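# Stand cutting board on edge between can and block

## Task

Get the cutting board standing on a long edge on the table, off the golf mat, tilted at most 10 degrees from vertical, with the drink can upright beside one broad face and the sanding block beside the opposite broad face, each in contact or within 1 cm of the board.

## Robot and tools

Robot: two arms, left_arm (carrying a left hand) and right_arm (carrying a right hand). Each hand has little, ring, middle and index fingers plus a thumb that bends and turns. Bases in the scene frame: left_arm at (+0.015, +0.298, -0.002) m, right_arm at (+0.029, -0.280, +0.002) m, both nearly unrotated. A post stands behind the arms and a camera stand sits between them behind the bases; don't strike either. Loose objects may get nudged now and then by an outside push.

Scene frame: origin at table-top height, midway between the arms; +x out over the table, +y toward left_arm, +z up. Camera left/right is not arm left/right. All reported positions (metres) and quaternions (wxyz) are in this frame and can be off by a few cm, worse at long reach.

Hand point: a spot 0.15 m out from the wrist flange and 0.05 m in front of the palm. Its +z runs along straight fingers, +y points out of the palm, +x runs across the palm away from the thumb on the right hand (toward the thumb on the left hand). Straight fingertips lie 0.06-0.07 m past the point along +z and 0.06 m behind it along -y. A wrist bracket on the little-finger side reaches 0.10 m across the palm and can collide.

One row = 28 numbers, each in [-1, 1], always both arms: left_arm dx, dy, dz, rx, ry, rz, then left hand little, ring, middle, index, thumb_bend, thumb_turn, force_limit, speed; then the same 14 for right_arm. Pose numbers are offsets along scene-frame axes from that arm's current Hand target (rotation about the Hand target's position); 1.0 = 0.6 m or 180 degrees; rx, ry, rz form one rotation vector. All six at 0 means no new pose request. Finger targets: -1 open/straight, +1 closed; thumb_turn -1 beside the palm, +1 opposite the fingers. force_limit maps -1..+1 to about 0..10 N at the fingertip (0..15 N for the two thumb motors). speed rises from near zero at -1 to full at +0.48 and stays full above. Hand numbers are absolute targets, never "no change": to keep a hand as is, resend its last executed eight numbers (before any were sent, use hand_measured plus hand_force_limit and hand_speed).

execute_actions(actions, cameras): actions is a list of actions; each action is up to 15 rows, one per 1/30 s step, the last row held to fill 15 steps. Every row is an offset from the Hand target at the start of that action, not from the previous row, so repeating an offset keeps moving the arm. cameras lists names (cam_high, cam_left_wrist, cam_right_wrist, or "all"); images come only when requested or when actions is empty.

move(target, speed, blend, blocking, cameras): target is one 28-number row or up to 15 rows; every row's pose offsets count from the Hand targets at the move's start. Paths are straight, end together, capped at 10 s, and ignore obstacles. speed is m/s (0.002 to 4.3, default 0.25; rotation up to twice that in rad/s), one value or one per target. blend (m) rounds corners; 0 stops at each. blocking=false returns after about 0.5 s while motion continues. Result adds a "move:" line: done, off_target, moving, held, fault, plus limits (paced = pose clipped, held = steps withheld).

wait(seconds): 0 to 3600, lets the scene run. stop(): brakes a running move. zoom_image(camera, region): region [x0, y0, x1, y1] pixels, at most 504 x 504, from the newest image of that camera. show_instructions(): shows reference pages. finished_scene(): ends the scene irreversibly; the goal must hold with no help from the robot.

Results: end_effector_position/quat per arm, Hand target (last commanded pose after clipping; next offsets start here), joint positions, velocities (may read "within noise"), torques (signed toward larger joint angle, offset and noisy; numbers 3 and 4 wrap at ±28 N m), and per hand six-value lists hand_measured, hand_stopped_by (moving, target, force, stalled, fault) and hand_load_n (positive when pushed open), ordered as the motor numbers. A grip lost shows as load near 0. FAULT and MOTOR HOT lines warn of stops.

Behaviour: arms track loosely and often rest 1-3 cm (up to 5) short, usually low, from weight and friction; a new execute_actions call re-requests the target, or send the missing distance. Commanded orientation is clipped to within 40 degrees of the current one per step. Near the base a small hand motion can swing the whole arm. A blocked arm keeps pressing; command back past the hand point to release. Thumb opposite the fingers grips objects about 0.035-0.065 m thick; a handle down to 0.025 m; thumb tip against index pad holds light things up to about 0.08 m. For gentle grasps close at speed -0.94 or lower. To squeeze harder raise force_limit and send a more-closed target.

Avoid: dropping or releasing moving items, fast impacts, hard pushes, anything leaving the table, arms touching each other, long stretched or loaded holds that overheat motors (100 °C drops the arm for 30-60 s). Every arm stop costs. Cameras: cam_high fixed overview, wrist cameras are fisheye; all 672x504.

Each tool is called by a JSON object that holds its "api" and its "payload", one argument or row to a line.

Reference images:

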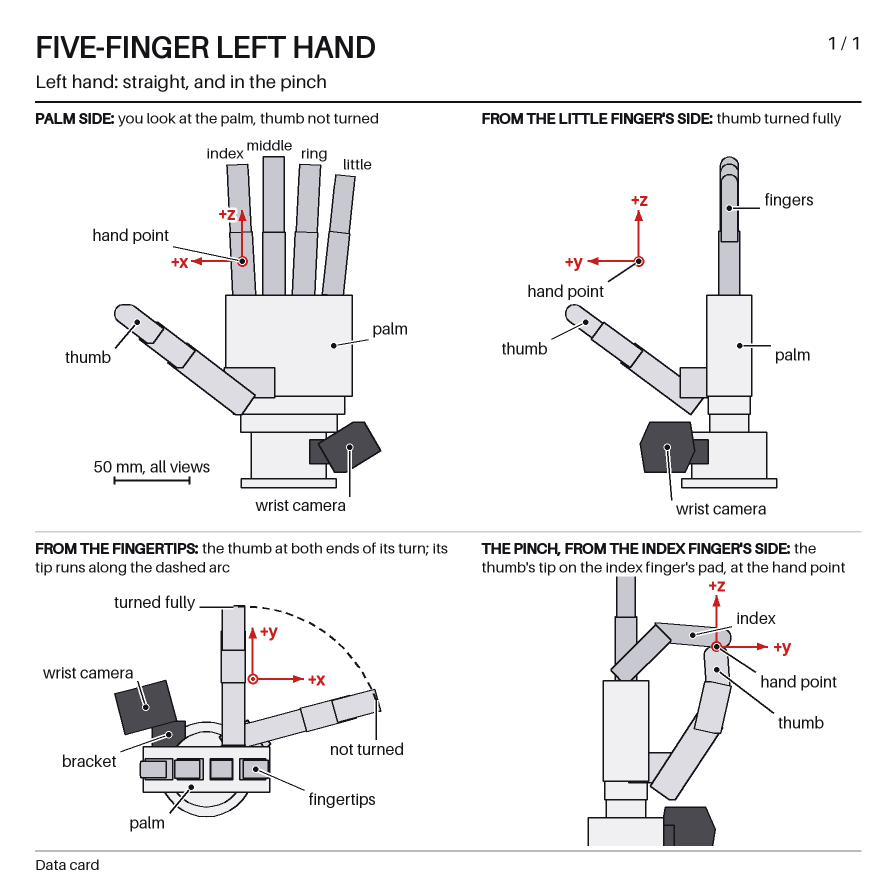

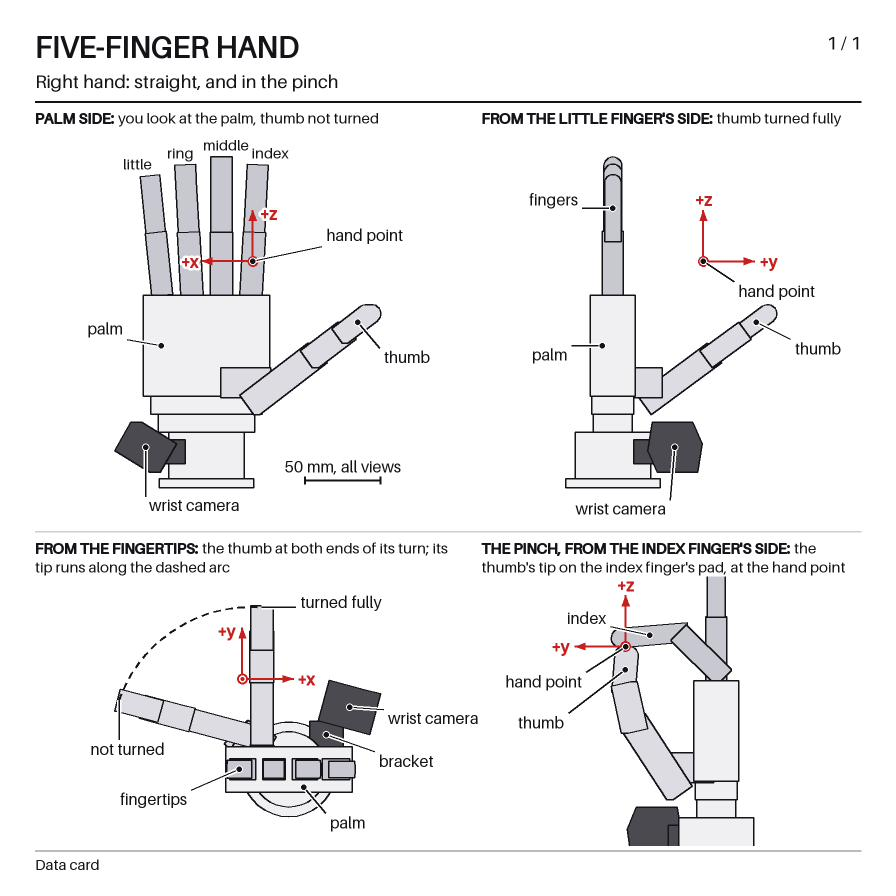

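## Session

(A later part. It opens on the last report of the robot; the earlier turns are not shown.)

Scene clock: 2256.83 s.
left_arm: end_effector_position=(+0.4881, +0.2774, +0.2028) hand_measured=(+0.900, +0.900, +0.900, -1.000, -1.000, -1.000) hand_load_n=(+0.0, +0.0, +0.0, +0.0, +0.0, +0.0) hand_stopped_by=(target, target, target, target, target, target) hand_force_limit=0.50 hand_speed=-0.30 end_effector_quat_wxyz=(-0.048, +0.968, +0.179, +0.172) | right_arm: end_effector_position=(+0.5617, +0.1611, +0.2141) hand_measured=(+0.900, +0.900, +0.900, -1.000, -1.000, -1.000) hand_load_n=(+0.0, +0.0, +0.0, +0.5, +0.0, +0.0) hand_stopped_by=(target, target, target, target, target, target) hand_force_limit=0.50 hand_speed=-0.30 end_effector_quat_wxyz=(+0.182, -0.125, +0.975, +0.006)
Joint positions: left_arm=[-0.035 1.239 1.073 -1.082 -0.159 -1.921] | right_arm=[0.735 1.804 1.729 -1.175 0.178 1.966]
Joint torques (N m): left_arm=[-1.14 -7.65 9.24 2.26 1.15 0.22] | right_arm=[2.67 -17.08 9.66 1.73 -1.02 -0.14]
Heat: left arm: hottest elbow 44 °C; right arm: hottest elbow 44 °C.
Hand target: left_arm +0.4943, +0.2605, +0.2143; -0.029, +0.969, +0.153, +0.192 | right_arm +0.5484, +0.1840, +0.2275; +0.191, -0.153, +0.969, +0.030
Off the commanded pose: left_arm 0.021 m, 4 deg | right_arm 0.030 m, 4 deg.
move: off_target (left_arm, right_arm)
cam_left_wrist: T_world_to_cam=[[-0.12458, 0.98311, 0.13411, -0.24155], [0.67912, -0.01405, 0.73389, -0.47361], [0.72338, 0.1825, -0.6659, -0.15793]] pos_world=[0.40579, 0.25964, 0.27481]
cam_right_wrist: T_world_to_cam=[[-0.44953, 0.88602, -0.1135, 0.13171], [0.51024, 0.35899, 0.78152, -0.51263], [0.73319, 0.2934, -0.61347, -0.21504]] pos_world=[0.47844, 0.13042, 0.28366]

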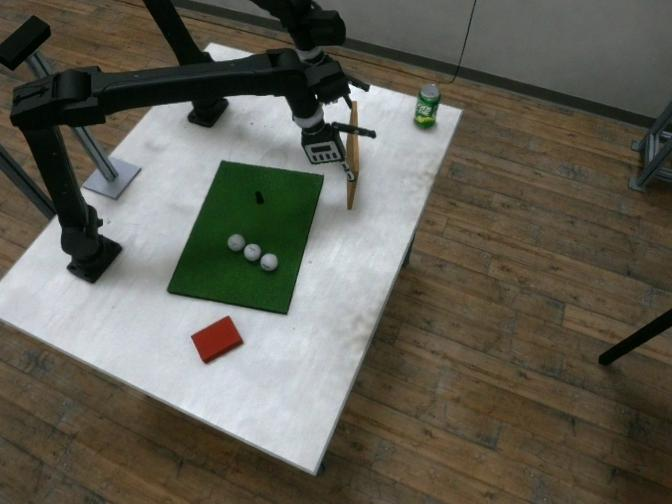

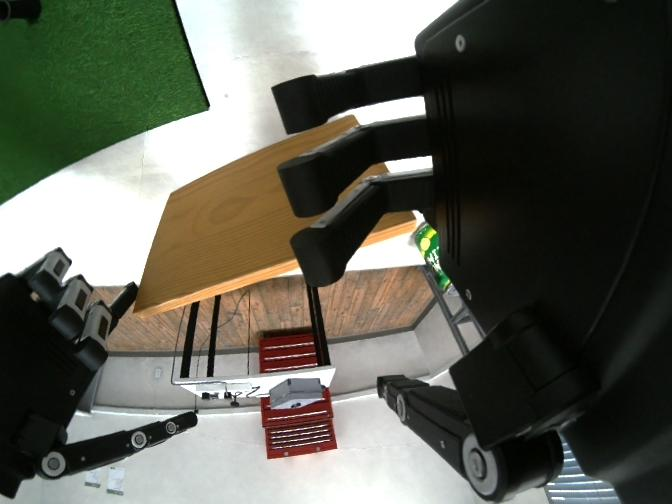

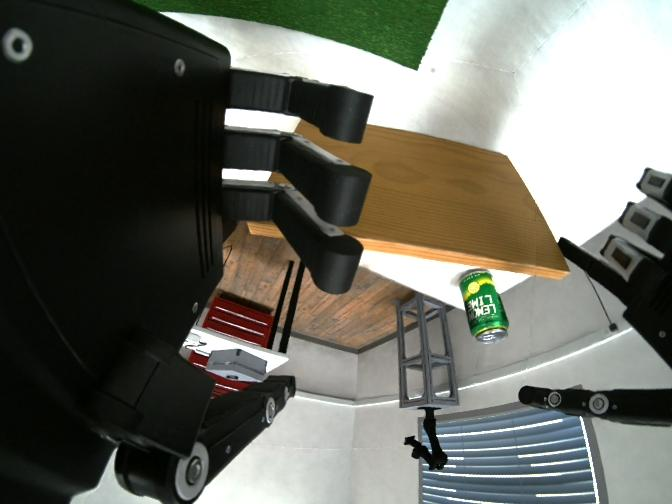

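{"api": "move", "payload": {
  "target": [
    [-0.018,-0.008,0.0,0,0,0,0.9,0.9,0.9,-1,-1,-1,0.5,-0.3, -0.03,-0.0,0.0,0,0,0,0.9,0.9,0.9,-1,-1,-1,0.5,-0.3]
  ],
  "speed": 0.02,
  "cameras": ["cam_high"]
}}

{"api": "zoom_image", "payload": {
  "camera": "cam_high",
  "region": [330, 90, 400, 220]
}}

Scene clock: 2270.10 s.
left_arm: end_effector_position=(+0.4795, +0.2755, +0.1994) hand_measured=(+0.900, +0.900, +0.900, -1.000, -1.000, -1.000) hand_load_n=(+0.0, +0.0, +0.0, +0.0, +0.0, +0.0) hand_stopped_by=(target, target, target, target, target, target) hand_force_limit=0.50 hand_speed=-0.30 end_effector_quat_wxyz=(-0.045, +0.968, +0.178, +0.169) | right_arm: end_effector_position=(+0.5508, +0.1552, +0.2135) hand_measured=(+0.900, +0.900, +0.900, -1.000, -1.000, -1.000) hand_load_n=(+0.0, +0.0, +0.0, +0.5, +0.0, +0.0) hand_stopped_by=(target, target, target, target, target, target) hand_force_limit=0.50 hand_speed=-0.30 end_effector_quat_wxyz=(+0.181, -0.127, +0.975, +0.008)
Joint positions: left_arm=[-0.036 1.22 1.05 -1.082 -0.151 -1.921] | right_arm=[0.737 1.77 1.68 -1.159 0.174 1.966]
Joint torques (N m): left_arm=[-2.02 -8.06 9.17 1.95 0.68 0.11] | right_arm=[4.01 -16.67 9.37 1.52 -0.67 0.04]
Heat: left arm: hottest elbow 44 °C; right arm: hottest elbow 44 °C.
Hand target: left_arm +0.4834, +0.2556, +0.2141; -0.029, +0.969, +0.153, +0.192 | right_arm +0.5304, +0.1841, +0.2273; +0.191, -0.153, +0.969, +0.030
Off the commanded pose: left_arm 0.025 m, 4 deg | right_arm 0.038 m, 4 deg.
move: off_target (left_arm, right_arm)

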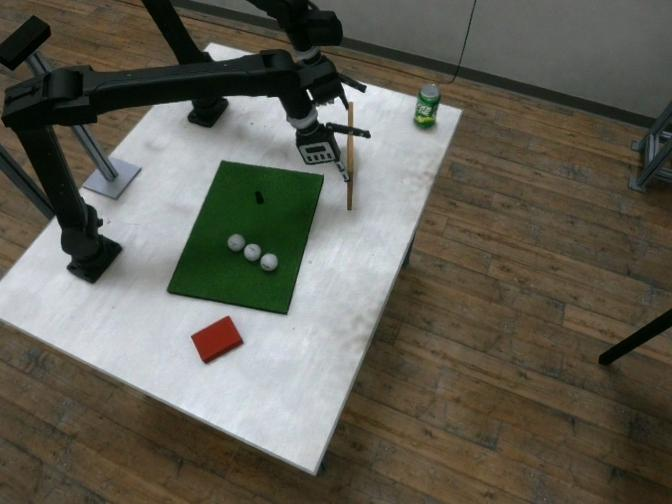

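Scaled by 3.877.

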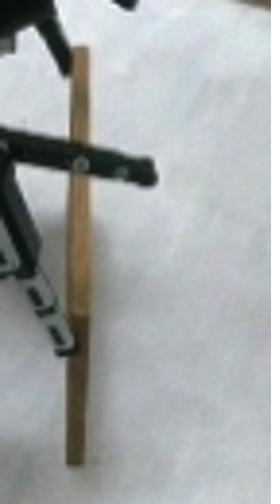

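{"api": "move", "payload": {
  "target": [
    [-0.0295,0.0957,-0.002,0,0,0,0.9,0.9,0.9,-1,-1,-1,0.5,-0.3, 0.0423,-0.115,-0.002,0,0,0,0.9,0.9,0.9,-1,-1,-1,0.5,-0.3]
  ],
  "speed": 0.03,
  "cameras": ["all"]
}}

{"api": "zoom_image", "payload": {
  "camera": "cam_high",
  "region": [330, 90, 400, 220]
}}

Scene clock: 2288.53 s.
left_arm: end_effector_position=(+0.4664, +0.3096, +0.2085) hand_measured=(+0.900, +0.900, +0.900, -1.000, -1.000, -1.000) hand_load_n=(+0.0, +0.5, +0.0, +0.0, +0.0, +0.0) hand_stopped_by=(target, target, target, target, target, target) hand_force_limit=0.50 hand_speed=-0.30 end_effector_quat_wxyz=(-0.029, +0.971, +0.153, +0.182) | right_arm: end_effector_position=(+0.5506, +0.1202, +0.2101) hand_measured=(+0.900, +0.900, +0.900, -1.000, -1.000, -1.000) hand_load_n=(+0.0, +0.0, +0.0, +0.0, +0.0, +0.0) hand_stopped_by=(target, target, target, target, target, target) hand_force_limit=0.50 hand_speed=-0.30 end_effector_quat_wxyz=(+0.175, -0.156, +0.972, +0.022)
Joint positions: left_arm=[0.091 1.17 1.022 -1.059 -0.072 -1.756] | right_arm=[0.668 1.716 1.596 -1.114 0.112 1.846]
Joint torques (N m): left_arm=[0.79 -7.06 8.38 1.5 0.09 0.02] | right_arm=[-0.97 -16.44 9.36 1.37 -0.07 0.06]
Heat: left arm: hottest elbow 45 °C; right arm: hottest shoulder 43 °C.
Hand target: left_arm +0.4658, +0.3130, +0.2130; -0.029, +0.969, +0.153, +0.192 | right_arm +0.5557, +0.1151, +0.2264; +0.191, -0.153, +0.969, +0.030
Off the commanded pose: left_arm 0.006 m, 1 deg | right_arm 0.018 m, 2 deg.
move: off_target (right_arm)
cam_left_wrist: T_world_to_cam=[[-0.0697, 0.99181, 0.107, -0.29927], [0.66125, -0.03437, 0.74937, -0.45118], [0.74692, 0.12299, -0.65345, -0.13944]] pos_world=[0.38164, 0.29846, 0.27901]
cam_right_wrist: T_world_to_cam=[[-0.51002, 0.85549, -0.08949, 0.19433], [0.49728, 0.37814, 0.78085, -0.48411], [0.70185, 0.35375, -0.61828, -0.18636]] pos_world=[0.47065, 0.08274, 0.28018]

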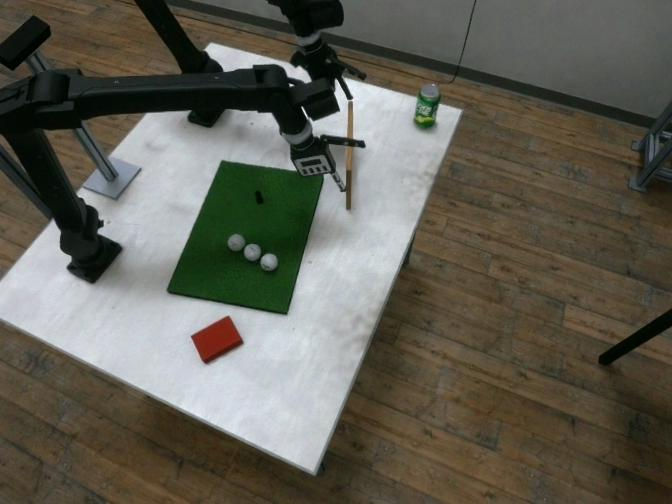

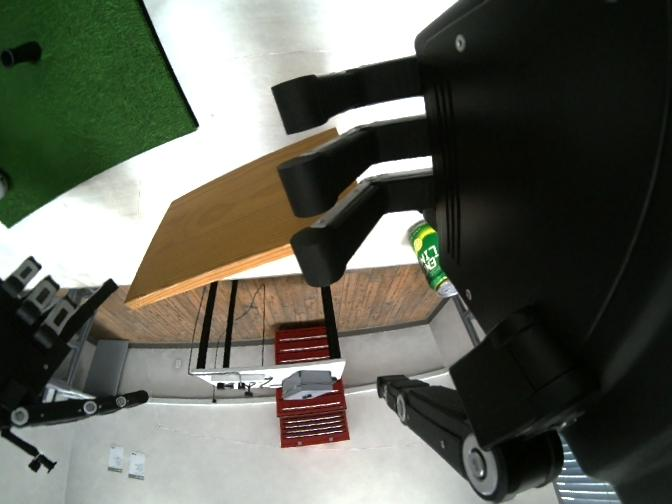

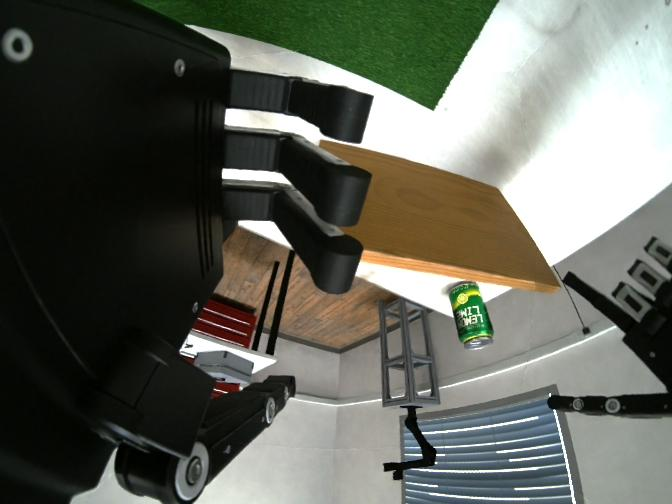

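Scaled by 3.877.

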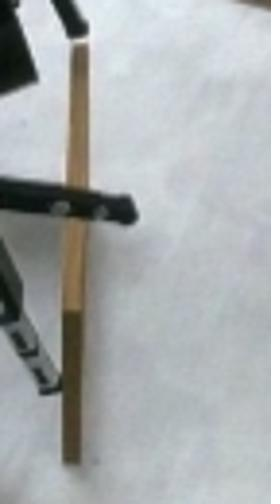

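{"api": "move", "payload": {
  "target": [
    [-0.036,0.128,0.0,0,0,0,0.9,0.9,0.9,-1,-1,-1,0.5,-0.3, 0.036,-0.128,0.0,0,0,0,0.9,0.9,0.9,-1,-1,-1,0.5,-0.3],
    [0.09,0.245,0.195,0,0,0,0.9,0.9,0.9,-1,-1,-1,0.5,-0.3, -0.093,-0.442,0.156,0,0,0,0.9,0.9,0.9,-1,-1,-1,0.5,-0.3],
    [0.317,0.308,0.12,0.3035,-0.0566,-0.5098,-1,-1,-0.9,-0.9,-1,1,-0.2,0, -0.093,-0.442,0.156,0,0,0,0.9,0.9,0.9,-1,-1,-1,0.5,-0.3]
  ],
  "speed": [0.06,0.15,0.2],
  "cameras": ["all"]
}}

Scene clock: 2409.80 s.
left_arm: end_effector_position=(+0.6376, +0.4969, +0.2611) hand_measured=(-1.000, -1.000, -0.900, -0.900, -1.000, +1.000) hand_load_n=(+0.0, +0.0, +0.0, +0.0, +0.0, +0.0) hand_stopped_by=(target, target, target, target, target, target) hand_force_limit=-0.20 hand_speed=0.00 end_effector_quat_wxyz=(-0.247, +0.669, -0.651, +0.259) | right_arm: end_effector_position=(+0.5027, -0.1480, +0.3154) hand_measured=(+0.900, +0.900, +0.900, -1.000, -1.000, -1.000) hand_load_n=(+0.5, +0.0, +0.0, +0.0, +0.0, +0.0) hand_stopped_by=(target, target, target, target, target, target) hand_force_limit=0.50 hand_speed=-0.30 end_effector_quat_wxyz=(+0.190, -0.151, +0.970, +0.030)
Joint positions: left_arm=[0.387 1.752 1.786 -0.919 0.277 0.284] | right_arm=[0.165 1.31 1.405 -1.287 -0.074 1.386]
Joint torques (N m): left_arm=[-0.5 -13.1 14.61 1.91 0.27 0.03] | right_arm=[-0.03 -9.05 9.88 0.51 -0.21 0.09]
Heat: left arm: hottest elbow 45 °C; right arm: hottest elbow 42 °C.
Hand target: left_arm +0.6559, +0.4979, +0.2848; -0.271, +0.653, -0.653, +0.270 | right_arm +0.4999, -0.1501, +0.3197; +0.191, -0.153, +0.969, +0.030
Off the commanded pose: left_arm 0.030 m, 4 deg | right_arm 0.006 m, 0 deg.
move: off_target (left_arm); target 3's new numbers were sent with left_arm's hand 0.030 m and 4 deg from that target
cam_left_wrist: T_world_to_cam=[[0.71412, -0.23224, 0.66038, -0.51481], [-0.47796, -0.85101, 0.21757, 0.67351], [0.51147, -0.471, -0.71872, 0.20629]] pos_world=[0.58403, 0.55078, 0.3417]
cam_right_wrist: T_world_to_cam=[[-0.50158, 0.86089, -0.08538, 0.40409], [0.47902, 0.35856, 0.80123, -0.44126], [0.72039, 0.36098, -0.59223, -0.00919]] pos_world=[0.42068, -0.18634, 0.38261]

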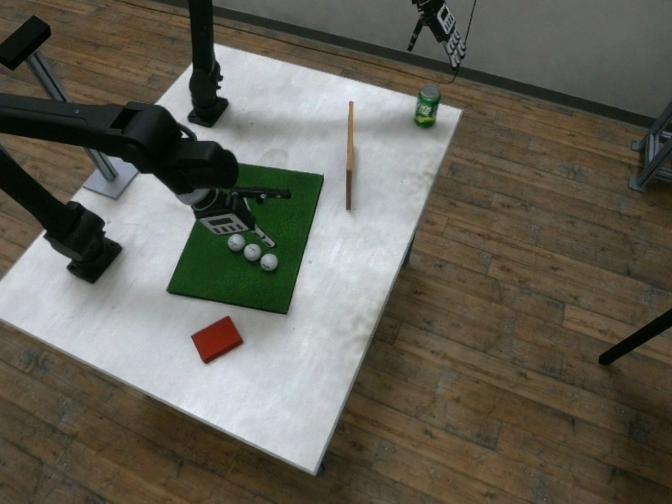

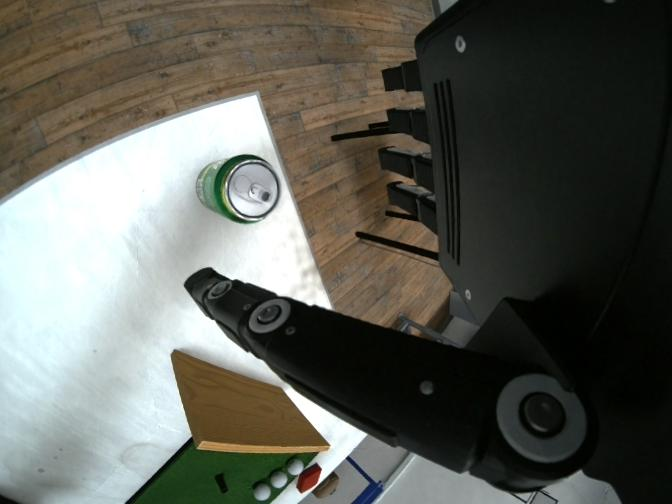

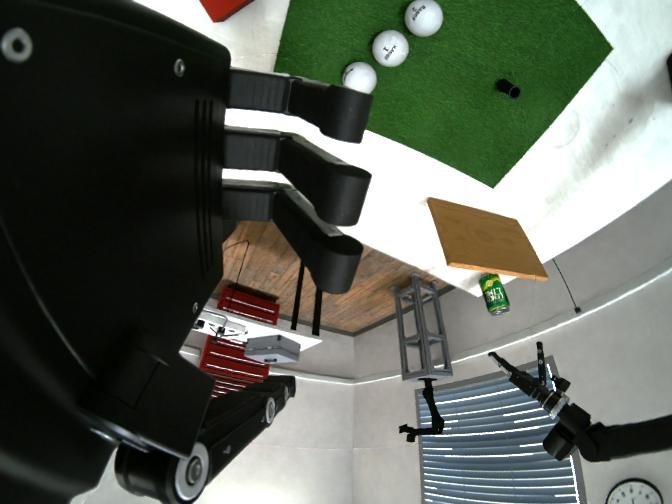

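{"api": "move", "payload": {
  "target": [
    [0.003,0.003,-0.328,0,0,0,-1,-1,-0.9,-0.9,-1,1,-0.2,0, 0,0,0,0,0,0,0.9,0.9,0.9,-1,-1,-1,0.5,-0.3]
  ],
  "speed": 0.15,
  "cameras": ["cam_high","cam_left_wrist"]
}}

Scene clock: 2420.70 s.
left_arm: end_effector_position=(+0.6565, +0.5039, +0.0946) hand_measured=(-1.000, -1.000, -0.900, -0.900, -1.000, +1.000) hand_load_n=(+0.0, +0.0, +0.0, +0.0, +0.0, +0.0) hand_stopped_by=(target, target, target, target, target, target) hand_force_limit=-0.20 hand_speed=0.00 end_effector_quat_wxyz=(-0.271, +0.658, -0.648, +0.271) | right_arm: end_effector_position=(+0.5027, -0.1480, +0.3154) hand_measured=(+0.900, +0.900, +0.900, -1.000, -1.000, -1.000) hand_load_n=(+0.0, +0.0, +0.0, +0.0, +0.0, +0.0) hand_stopped_by=(target, target, target, target, target, target) hand_force_limit=0.50 hand_speed=-0.30 end_effector_quat_wxyz=(+0.190, -0.151, +0.970, +0.030)
Joint positions: left_arm=[0.386 1.85 1.46 -0.435 0.28 0.285] | right_arm=[0.165 1.31 1.405 -1.287 -0.074 1.386]
Joint torques (N m): left_arm=[-0.38 -13.8 8.16 2.13 0.16 0.03] | right_arm=[0.09 -8.94 9.87 0.57 -0.2 0.06]
Heat: left arm: hottest elbow 45 °C; right arm: hottest elbow 42 °C.
Hand target: left_arm +0.6579, +0.4997, +0.0882; -0.271, +0.653, -0.653, +0.270 | right_arm +0.4999, -0.1501, +0.3197; +0.191, -0.153, +0.969, +0.030
Off the commanded pose: left_arm 0.008 m, 1 deg | right_arm 0.006 m, 0 deg.
move: done
cam_left_wrist: T_world_to_cam=[[0.67625, -0.2496, 0.6931, -0.38616], [-0.49187, -0.85339, 0.1726, 0.73935], [0.5484, -0.45763, -0.69988, 0.04746]] pos_world=[0.59878, 0.55629, 0.17325]

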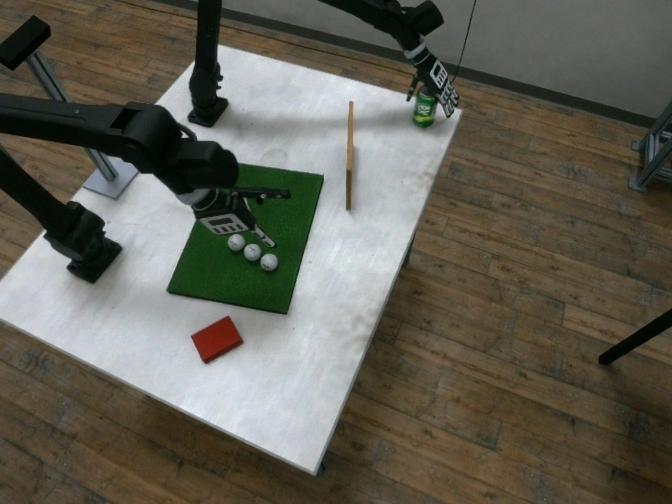

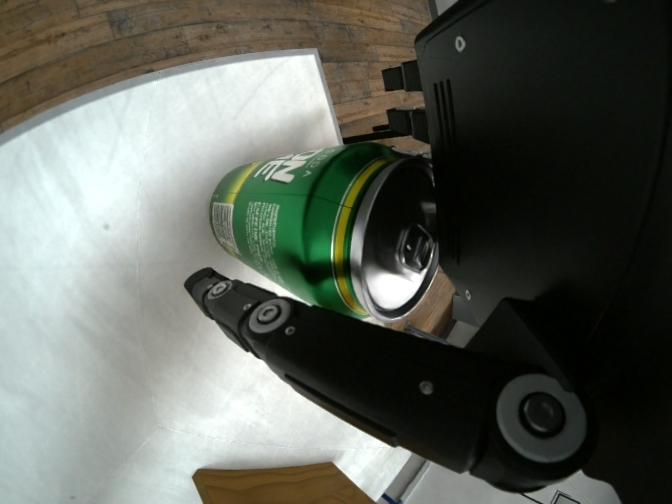

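{"api": "move", "payload": {
  "target": [
    [0,0,0,0,0,0,-1,-1,0.2,0.2,-0.3,1,-0.5,-0.88, 0,0,0,0,0,0,0.9,0.9,0.9,-1,-1,-1,0.5,-0.3]
  ],
  "cameras": []
}}

{"api": "move", "payload": {
  "target": [
    [-0.085,-0.358,0.005,0,0,0,-1,-1,0.2,0.2,-0.3,1,-0.5,-0.88, 0,0,0,0,0,0,0.9,0.9,0.9,-1,-1,-1,0.5,-0.3]
  ],
  "speed": 0.06,
  "cameras": ["cam_high","cam_left_wrist"]
}}

Scene clock: 2466.93 s.
left_arm: end_effector_position=(+0.6569, +0.5041, +0.0948) hand_measured=(-1.000, -1.000, -0.322, -0.300, -0.692, +1.000) hand_load_n=(+0.0, +0.0, +2.5, +3.0, +4.0, +0.5) hand_stopped_by=(target, target, force, force, force, target) hand_force_limit=-0.50 hand_speed=-0.88 end_effector_quat_wxyz=(-0.272, +0.658, -0.648, +0.271) | right_arm: end_effector_position=(+0.5027, -0.1480, +0.3154) hand_measured=(+0.900, +0.900, +0.900, -1.000, -1.000, -1.000) hand_load_n=(+0.0, +0.0, +0.0, -0.5, +0.0, +0.0) hand_stopped_by=(target, target, target, target, target, target) hand_force_limit=0.50 hand_speed=-0.30 end_effector_quat_wxyz=(+0.190, -0.151, +0.970, +0.030)
Joint positions: left_arm=[0.386 1.85 1.46 -0.433 0.28 0.285] | right_arm=[0.165 1.31 1.405 -1.287 -0.074 1.386]
Joint torques (N m): left_arm=[-0.38 -13.8 8.14 2.04 0.16 0.03] | right_arm=[0.09 -8.88 9.87 0.53 -0.21 0.08]
Heat: left arm: hottest elbow 44 °C; right arm: hottest elbow 42 °C.
Hand target: left_arm +0.6579, +0.4997, +0.0882; -0.271, +0.653, -0.653, +0.270 | right_arm +0.4999, -0.1501, +0.3197; +0.191, -0.153, +0.969, +0.030
Off the commanded pose: left_arm 0.008 m, 1 deg | right_arm 0.006 m, 0 deg.
move: done

Scene clock: 2471.10 s.
left_arm: end_effector_position=(+0.6096, +0.2925, +0.0898) hand_measured=(-1.000, -1.000, -0.322, -0.300, -0.692, +1.000) hand_load_n=(+0.0, +0.0, +2.0, +2.5, +4.5, +0.0) hand_stopped_by=(target, target, force, force, force, target) hand_force_limit=-0.50 hand_speed=-0.88 end_effector_quat_wxyz=(-0.272, +0.654, -0.654, +0.266) | right_arm: end_effector_position=(+0.5027, -0.1480, +0.3154) hand_measured=(+0.900, +0.900, +0.900, -1.000, -1.000, -1.000) hand_load_n=(+0.0, +0.0, +0.0, +0.0, +0.0, +0.0) hand_stopped_by=(target, target, target, target, target, target) hand_force_limit=0.50 hand_speed=-0.30 end_effector_quat_wxyz=(+0.190, -0.151, +0.970, +0.030)
Joint positions: left_arm=[0.024 1.63 1.14 -0.302 0.026 0.037] | right_arm=[0.165 1.31 1.405 -1.287 -0.074 1.386]
Joint torques (N m): left_arm=[-0.67 -12.16 7.42 1.96 0.03 -0.12] | right_arm=[-0.15 -8.94 9.94 0.53 -0.2 0.07]
Heat: left arm: hottest elbow 44 °C; right arm: hottest elbow 42 °C.
Hand target: left_arm +0.6069, +0.2848, +0.0912; -0.271, +0.653, -0.653, +0.271 | right_arm +0.4999, -0.1501, +0.3197; +0.191, -0.153, +0.969, +0.030
Off the commanded pose: left_arm 0.008 m, 1 deg | right_arm 0.006 m, 0 deg.
move: done
cam_left_wrist: T_world_to_cam=[[0.67867, -0.26425, 0.68526, -0.40039], [-0.49843, -0.85098, 0.16549, 0.54059], [0.53941, -0.45387, -0.70925, -0.02167]] pos_world=[0.55287, 0.3444, 0.16954]

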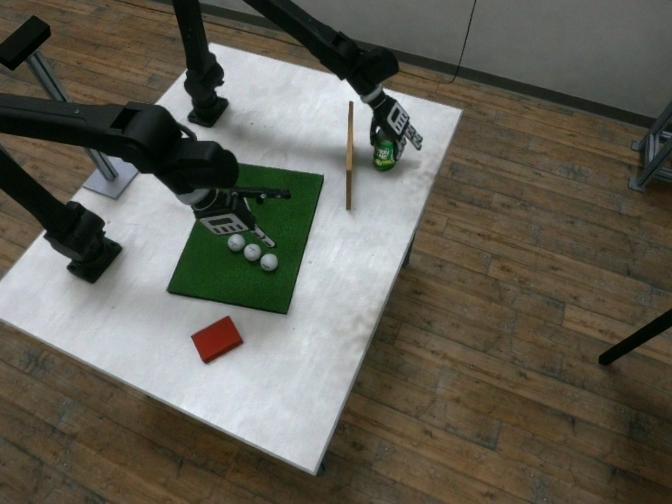

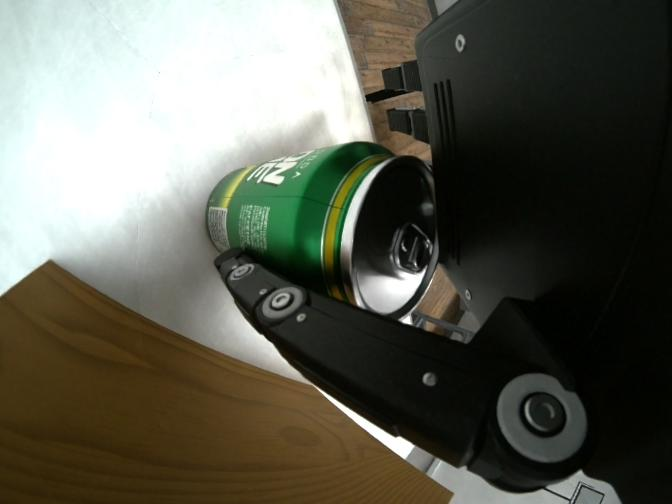

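{"api": "zoom_image", "payload": {
  "camera": "cam_high",
  "region": [320, 80, 440, 220]
}}

Scaled by 3.600.

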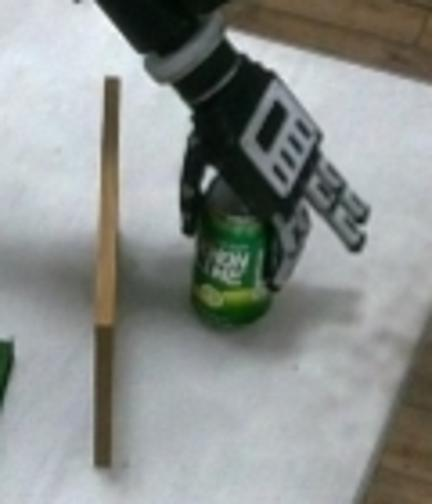

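{"api": "move", "payload": {
  "target": [
    [0,0,0,0,0,0,-1,-1,-0.9,-0.9,-1,1,-0.2,-0.3, 0,0,0,0,0,0,0.9,0.9,0.9,-1,-1,-1,0.5,-0.3],
    [0,0,0.233,0,0,0,-1,-1,-0.9,-0.9,-1,1,-0.2,-0.3, 0,0,0,0,0,0,0.9,0.9,0.9,-1,-1,-1,0.5,-0.3],
    [0.107,0.004,0.233,-0.0615,0.3299,0.1062,-1,-1,-1,-1,-1,-1,-0.2,0, 0,0,0,0,0,0,0.9,0.9,0.9,-1,-1,-1,0.5,-0.3]
  ],
  "speed": [0.1,0.1,0.15],
  "cameras": ["cam_high","cam_left_wrist"]
}}

{"api": "zoom_image", "payload": {
  "camera": "cam_high",
  "region": [320, 80, 440, 220]
}}

Scene clock: 2545.27 s.
left_arm: end_effector_position=(+0.6610, +0.2810, +0.2199) hand_measured=(-1.000, -1.000, -1.000, -1.000, -1.000, -1.000) hand_load_n=(+0.0, +0.0, +0.0, +0.0, +0.0, +0.0) hand_stopped_by=(target, target, target, target, target, target) hand_force_limit=-0.20 hand_speed=0.00 end_effector_quat_wxyz=(+0.017, +0.834, -0.546, +0.073) | right_arm: end_effector_position=(+0.5027, -0.1480, +0.3154) hand_measured=(+0.900, +0.900, +0.900, -1.000, -1.000, -1.000) hand_load_n=(+0.0, +0.0, +0.0, +0.0, +0.0, +0.0) hand_stopped_by=(target, target, target, target, target, target) hand_force_limit=0.50 hand_speed=-0.30 end_effector_quat_wxyz=(+0.190, -0.151, +0.970, +0.030)
Joint positions: left_arm=[0.061 2.167 2.378 -1.687 0.117 -0.331] | right_arm=[0.165 1.31 1.405 -1.287 -0.074 1.386]
Joint torques (N m): left_arm=[0.79 -16.32 12.94 -0.06 0.22 -0.11] | right_arm=[-0.32 -9.17 9.85 0.53 -0.2 0.07]
Heat: left arm: hottest elbow 43 °C; right arm: hottest elbow 42 °C.
Hand target: left_arm +0.6710, +0.2872, +0.2311; +0.108, +0.817, -0.561, -0.074 | right_arm +0.4999, -0.1501, +0.3197; +0.191, -0.153, +0.969, +0.030
Off the commanded pose: left_arm 0.016 m, 20 deg | right_arm 0.006 m, 0 deg.
joint sent to its limit (left arm) — joint 4 (wrist pitch), lower limit. The joint targets are off in orientation, not in position.
move: off_target (left_arm); target 3's new numbers were sent with left_arm's hand 0.016 m and 20 deg from that target
cam_left_wrist: T_world_to_cam=[[0.98342, 0.1518, 0.0992, -0.71686], [0.06739, -0.81379, 0.57724, 0.05996], [0.16835, -0.56098, -0.81053, 0.33527]] pos_world=[0.64449, 0.3457, 0.30825]

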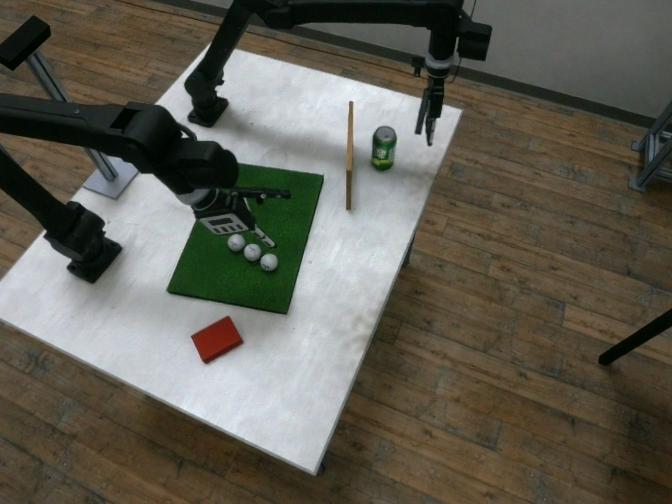

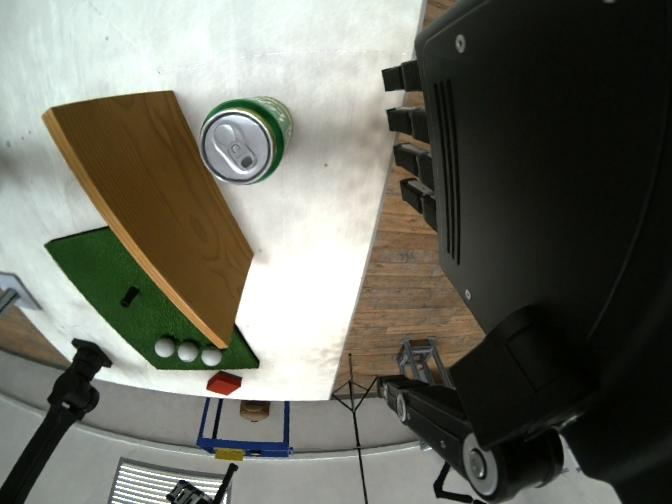

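Scaled by 3.600.

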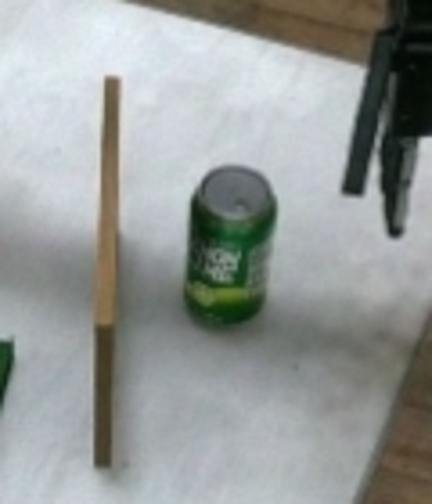

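{"api": "move", "payload": {
  "target": [
    [0.0,0.0,-0.22,0,0,0,-1,-1,-1,-1,-1,-1,-0.2,0, 0,0,0,0,0,0,0.9,0.9,0.9,-1,-1,-1,0.5,-0.3]
  ],
  "speed": 0.12,
  "cameras": ["cam_high","cam_left_wrist"]
}}

{"api": "zoom_image", "payload": {
  "camera": "cam_high",
  "region": [320, 80, 440, 220]
}}

Scene clock: 2553.03 s.
left_arm: end_effector_position=(+0.6652, +0.2868, +0.0963) hand_measured=(-1.000, -1.000, -1.000, -1.000, -1.000, -1.000) hand_load_n=(+0.0, +0.0, +0.0, +0.0, +0.0, +0.0) hand_stopped_by=(target, target, target, target, target, target) hand_force_limit=-0.20 hand_speed=0.00 end_effector_quat_wxyz=(+0.067, +0.833, -0.549, -0.011) | right_arm: end_effector_position=(+0.5027, -0.1480, +0.3154) hand_measured=(+0.900, +0.900, +0.900, -1.000, -1.000, -1.000) hand_load_n=(+0.0, +0.0, +0.0, +0.0, -0.5, +0.0) hand_stopped_by=(target, target, target, target, target, target) hand_force_limit=0.50 hand_speed=-0.30 end_effector_quat_wxyz=(+0.190, -0.151, +0.970, +0.030)
Joint positions: left_arm=[0.061 2.362 2.379 -1.689 0.092 -0.315] | right_arm=[0.165 1.31 1.405 -1.287 -0.074 1.386]
Joint torques (N m): left_arm=[-0.03 -17.79 10.93 -0.42 0.02 0.03] | right_arm=[-0.15 -8.88 9.84 0.51 -0.21 0.06]
Heat: left arm: hottest elbow 44 °C; right arm: hottest elbow 42 °C.
Hand target: left_arm +0.6710, +0.2872, +0.0990; +0.108, +0.817, -0.561, -0.074 | right_arm +0.4999, -0.1501, +0.3197; +0.191, -0.153, +0.969, +0.030
Off the commanded pose: left_arm 0.006 m, 9 deg | right_arm 0.006 m, 0 deg.
joint sent to its limit (left arm) — joint 4 (wrist pitch), lower limit. The joint targets are off in orientation, not in position.
move: off_target (left_arm)
cam_left_wrist: T_world_to_cam=[[0.98632, 0.13597, -0.09314, -0.68852], [0.1648, -0.82044, 0.54747, 0.07577], [-0.00198, -0.55533, -0.83163, 0.35136]] pos_world=[0.66731, 0.35091, 0.18659]

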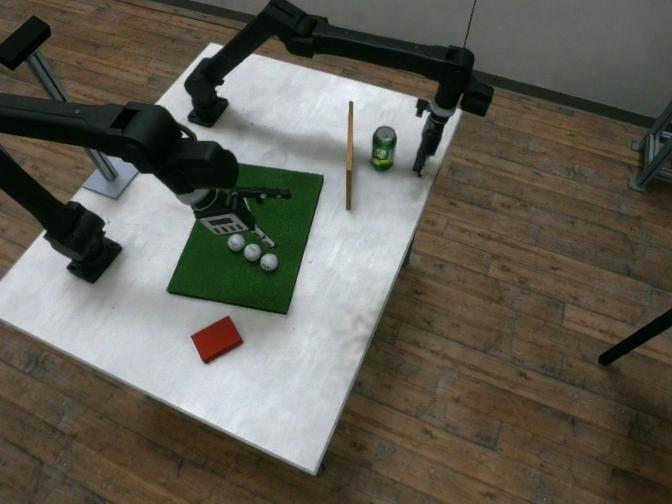

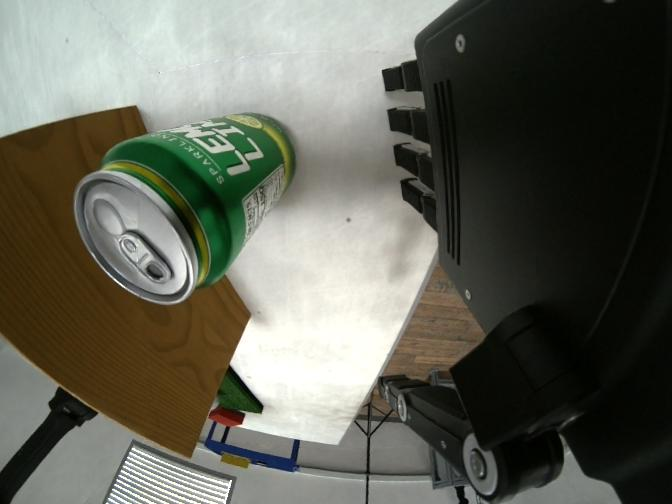

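Scaled by 3.600.

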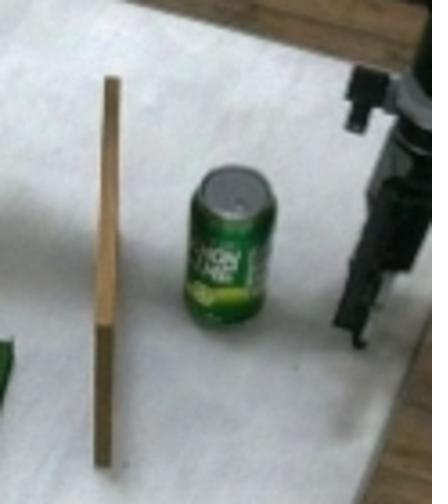

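{"api": "move", "payload": {
  "target": [
    [-0.14,-0.054,-0.003,0,0,0,-1,-1,-1,-1,-1,-1,-0.2,0, 0,0,0,0,0,0,0.9,0.9,0.9,-1,-1,-1,0.5,-0.3]
  ],
  "speed": 0.04,
  "cameras": ["cam_high","cam_left_wrist"]
}}

{"api": "zoom_image", "payload": {
  "camera": "cam_high",
  "region": [320, 80, 440, 220]
}}

Scene clock: 2589.03 s.
left_arm: end_effector_position=(+0.5948, +0.2652, +0.0976) hand_measured=(-1.000, -1.000, -1.000, -1.000, -1.000, -1.000) hand_load_n=(+0.0, +0.5, +0.0, +0.0, +0.0, +0.0) hand_stopped_by=(target, target, target, target, target, target) hand_force_limit=-0.20 hand_speed=0.00 end_effector_quat_wxyz=(+0.103, +0.822, -0.557, -0.066) | right_arm: end_effector_position=(+0.5027, -0.1480, +0.3154) hand_measured=(+0.900, +0.900, +0.900, -1.000, -1.000, -1.000) hand_load_n=(+0.0, +0.0, +0.0, +0.0, +0.0, +0.0) hand_stopped_by=(target, target, target, target, target, target) hand_force_limit=0.50 hand_speed=-0.30 end_effector_quat_wxyz=(+0.190, -0.151, +0.970, +0.030)
Joint positions: left_arm=[0.031 2.218 2.096 -1.679 0.083 -0.315] | right_arm=[0.165 1.31 1.405 -1.287 -0.074 1.386]
Joint torques (N m): left_arm=[-1.03 -17.73 6.13 -0.75 0.12 -0.07] | right_arm=[-0.21 -8.76 9.85 0.47 -0.19 0.08]
Heat: left arm: hottest elbow 46 °C; right arm: hottest elbow 42 °C.
Hand target: left_arm +0.5870, +0.2549, +0.0972; +0.108, +0.817, -0.561, -0.074 | right_arm +0.4999, -0.1501, +0.3197; +0.191, -0.153, +0.969, +0.030
Off the commanded pose: left_arm 0.013 m, 1 deg | right_arm 0.006 m, 0 deg.
move: off_target (left_arm)
cam_left_wrist: T_world_to_cam=[[0.96987, 0.10462, -0.22001, -0.58554], [0.20782, -0.82657, 0.52306, 0.04735], [-0.12713, -0.55302, -0.82341, 0.41339]] pos_world=[0.61061, 0.32901, 0.18679]

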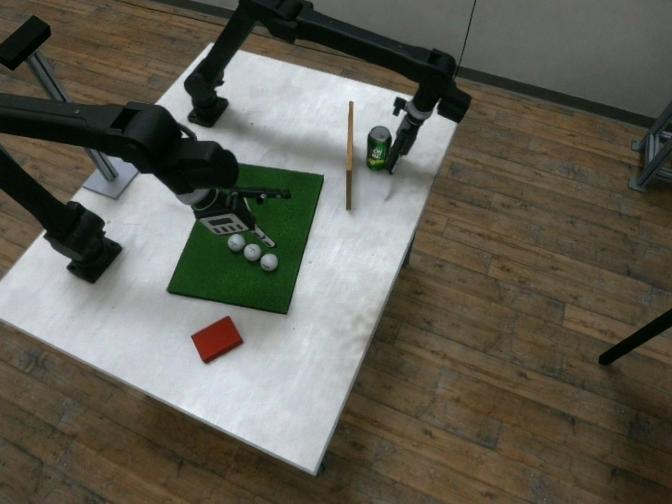

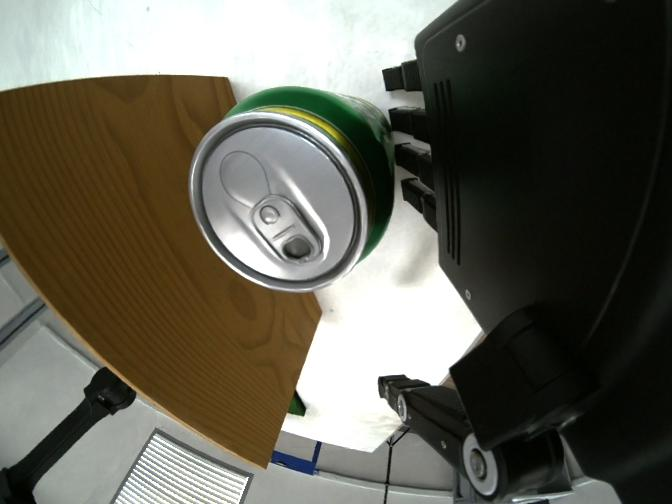

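Scaled by 3.600.

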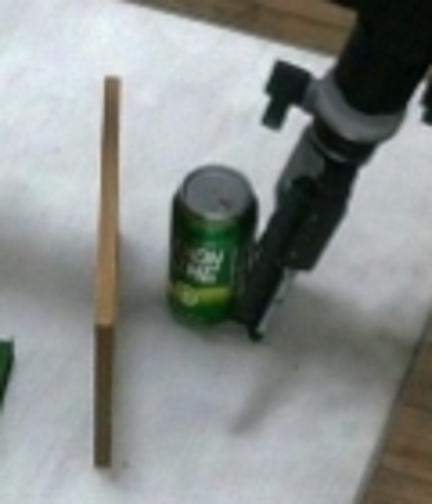

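{"api": "move", "payload": {
  "target": [
    [-0.0467,-0.018,-0.001,0,0,0,-1,-1,-1,-1,-1,-1,-0.2,0, 0,0,0,0,0,0,0.9,0.9,0.9,-1,-1,-1,0.5,-0.3]
  ],
  "speed": 0.04,
  "cameras": ["cam_high","cam_left_wrist"]
}}

{"api": "zoom_image", "payload": {
  "camera": "cam_high",
  "region": [320, 80, 440, 220]
}}

Scene clock: 2602.63 s.
left_arm: end_effector_position=(+0.5652, +0.2545, +0.0966) hand_measured=(-1.000, -1.000, -1.000, -1.000, -1.000, -1.000) hand_load_n=(+0.0, +0.0, +0.0, +0.0, +0.0, +0.0) hand_stopped_by=(target, target, target, target, target, target) hand_force_limit=-0.20 hand_speed=0.00 end_effector_quat_wxyz=(+0.104, +0.820, -0.559, -0.070) | right_arm: end_effector_position=(+0.5027, -0.1480, +0.3154) hand_measured=(+0.900, +0.900, +0.900, -1.000, -1.000, -1.000) hand_load_n=(+0.0, +0.0, +0.0, +0.0, +0.0, +0.0) hand_stopped_by=(target, target, target, target, target, target) hand_force_limit=0.50 hand_speed=-0.30 end_effector_quat_wxyz=(+0.190, -0.151, +0.970, +0.030)
Joint positions: left_arm=[0.015 2.131 1.941 -1.618 0.083 -0.325] | right_arm=[0.165 1.31 1.405 -1.287 -0.074 1.386]
Joint torques (N m): left_arm=[-1.03 -16.91 6.16 -0.5 0.27 -0.11] | right_arm=[-0.03 -9.05 9.85 0.55 -0.2 0.07]
Heat: left arm: hottest elbow 44 °C; right arm: hottest elbow 42 °C.
Hand target: left_arm +0.5590, +0.2441, +0.0966; +0.108, +0.817, -0.561, -0.074 | right_arm +0.4999, -0.1501, +0.3197; +0.191, -0.153, +0.969, +0.030
Off the commanded pose: left_arm 0.012 m, 1 deg | right_arm 0.006 m, 0 deg.
move: off_target (left_arm)
cam_left_wrist: T_world_to_cam=[[0.96882, 0.09925, -0.22703, -0.55333], [0.20674, -0.82885, 0.51987, 0.04665], [-0.13658, -0.5506, -0.82352, 0.4076]] pos_world=[0.5821, 0.31801, 0.18579]

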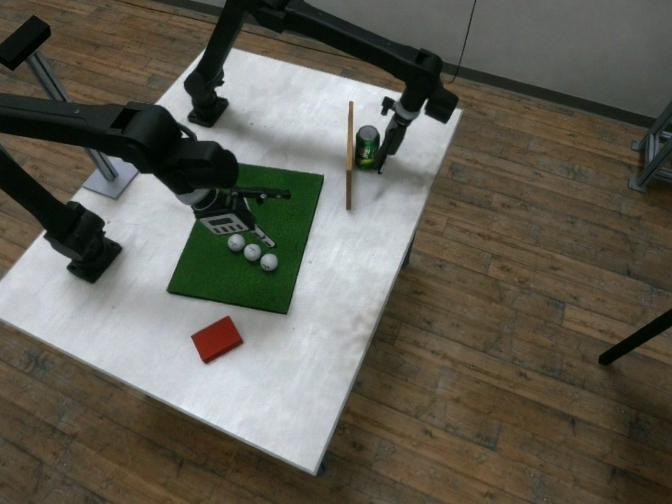

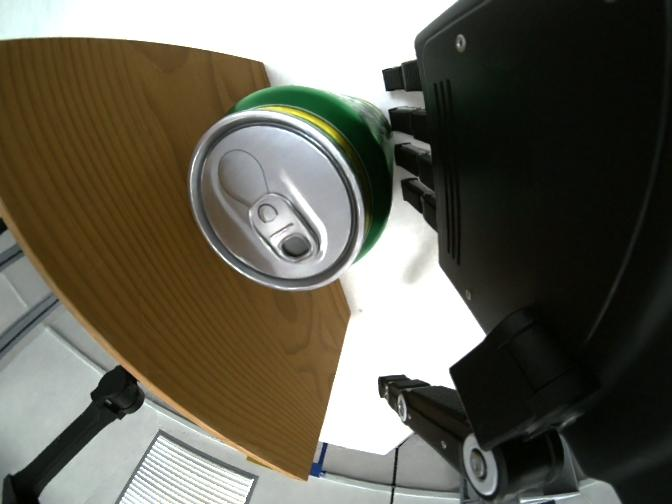

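Scaled by 3.600.

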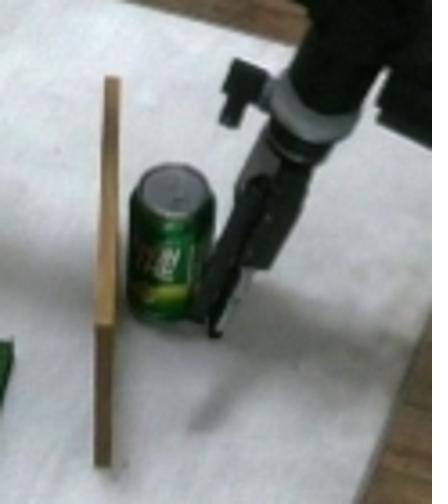

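{"api": "move", "payload": {
  "target": [
    [-0.0132,-0.0051,-0.001,0,0,0,-1,-1,-1,-1,-1,-1,-0.2,0, 0,0,0,0,0,0,0.9,0.9,0.9,-1,-1,-1,0.5,-0.3]
  ],
  "speed": 0.03,
  "cameras": ["cam_high","cam_left_wrist"]
}}

{"api": "zoom_image", "payload": {
  "camera": "cam_high",
  "region": [330, 100, 400, 200]
}}

Scene clock: 2611.10 s.
left_arm: end_effector_position=(+0.5577, +0.2517, +0.0963) hand_measured=(-1.000, -1.000, -1.000, -1.000, -1.000, -1.000) hand_load_n=(+0.0, +0.0, +0.0, +0.0, +0.0, +0.0) hand_stopped_by=(target, target, target, target, target, target) hand_force_limit=-0.20 hand_speed=0.00 end_effector_quat_wxyz=(+0.103, +0.820, -0.559, -0.069) | right_arm: end_effector_position=(+0.5027, -0.1480, +0.3154) hand_measured=(+0.900, +0.900, +0.900, -1.000, -1.000, -1.000) hand_load_n=(+0.0, +0.0, +0.0, +0.0, +0.0, +0.0) hand_stopped_by=(target, target, target, target, target, target) hand_force_limit=0.50 hand_speed=-0.30 end_effector_quat_wxyz=(+0.190, -0.151, +0.970, +0.030)
Joint positions: left_arm=[0.012 2.107 1.902 -1.6 0.084 -0.329] | right_arm=[0.165 1.31 1.405 -1.287 -0.074 1.386]
Joint torques (N m): left_arm=[-1.03 -16.62 6.12 -0.53 0.27 -0.11] | right_arm=[-0.09 -8.76 9.88 0.54 -0.2 0.07]
Heat: left arm: hottest elbow 43 °C; right arm: hottest elbow 42 °C.
Hand target: left_arm +0.5511, +0.2411, +0.0961; +0.108, +0.818, -0.561, -0.074 | right_arm +0.4999, -0.1501, +0.3197; +0.191, -0.153, +0.969, +0.030
Off the commanded pose: left_arm 0.013 m, 1 deg | right_arm 0.006 m, 0 deg.
move: off_target (left_arm)
cam_left_wrist: T_world_to_cam=[[0.96898, 0.10007, -0.22595, -0.54622], [0.20687, -0.82866, 0.52012, 0.0459], [-0.13519, -0.55073, -0.82366, 0.40403]] pos_world=[0.5744, 0.31521, 0.18549]

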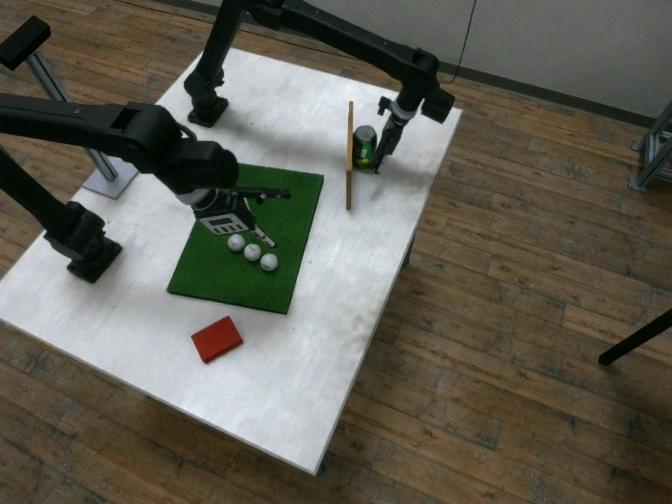

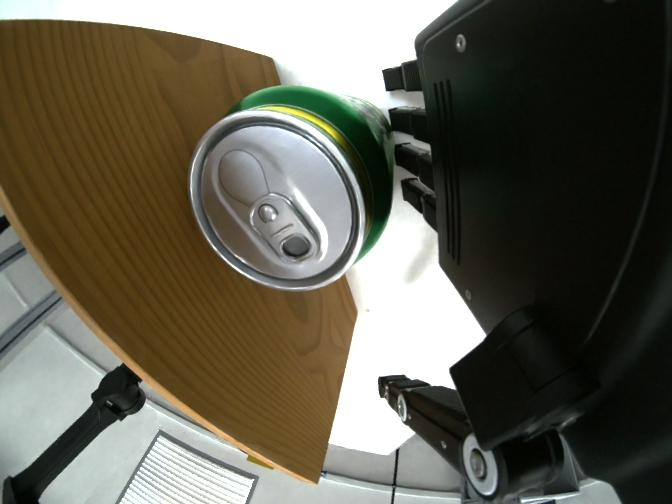

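Scaled by 5.040.

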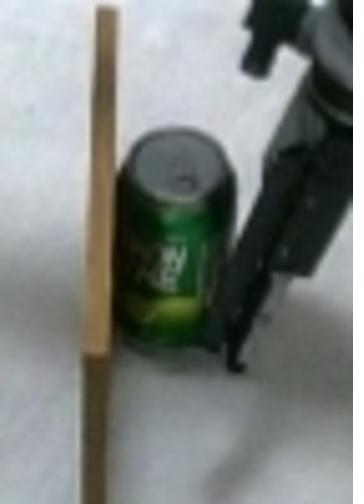

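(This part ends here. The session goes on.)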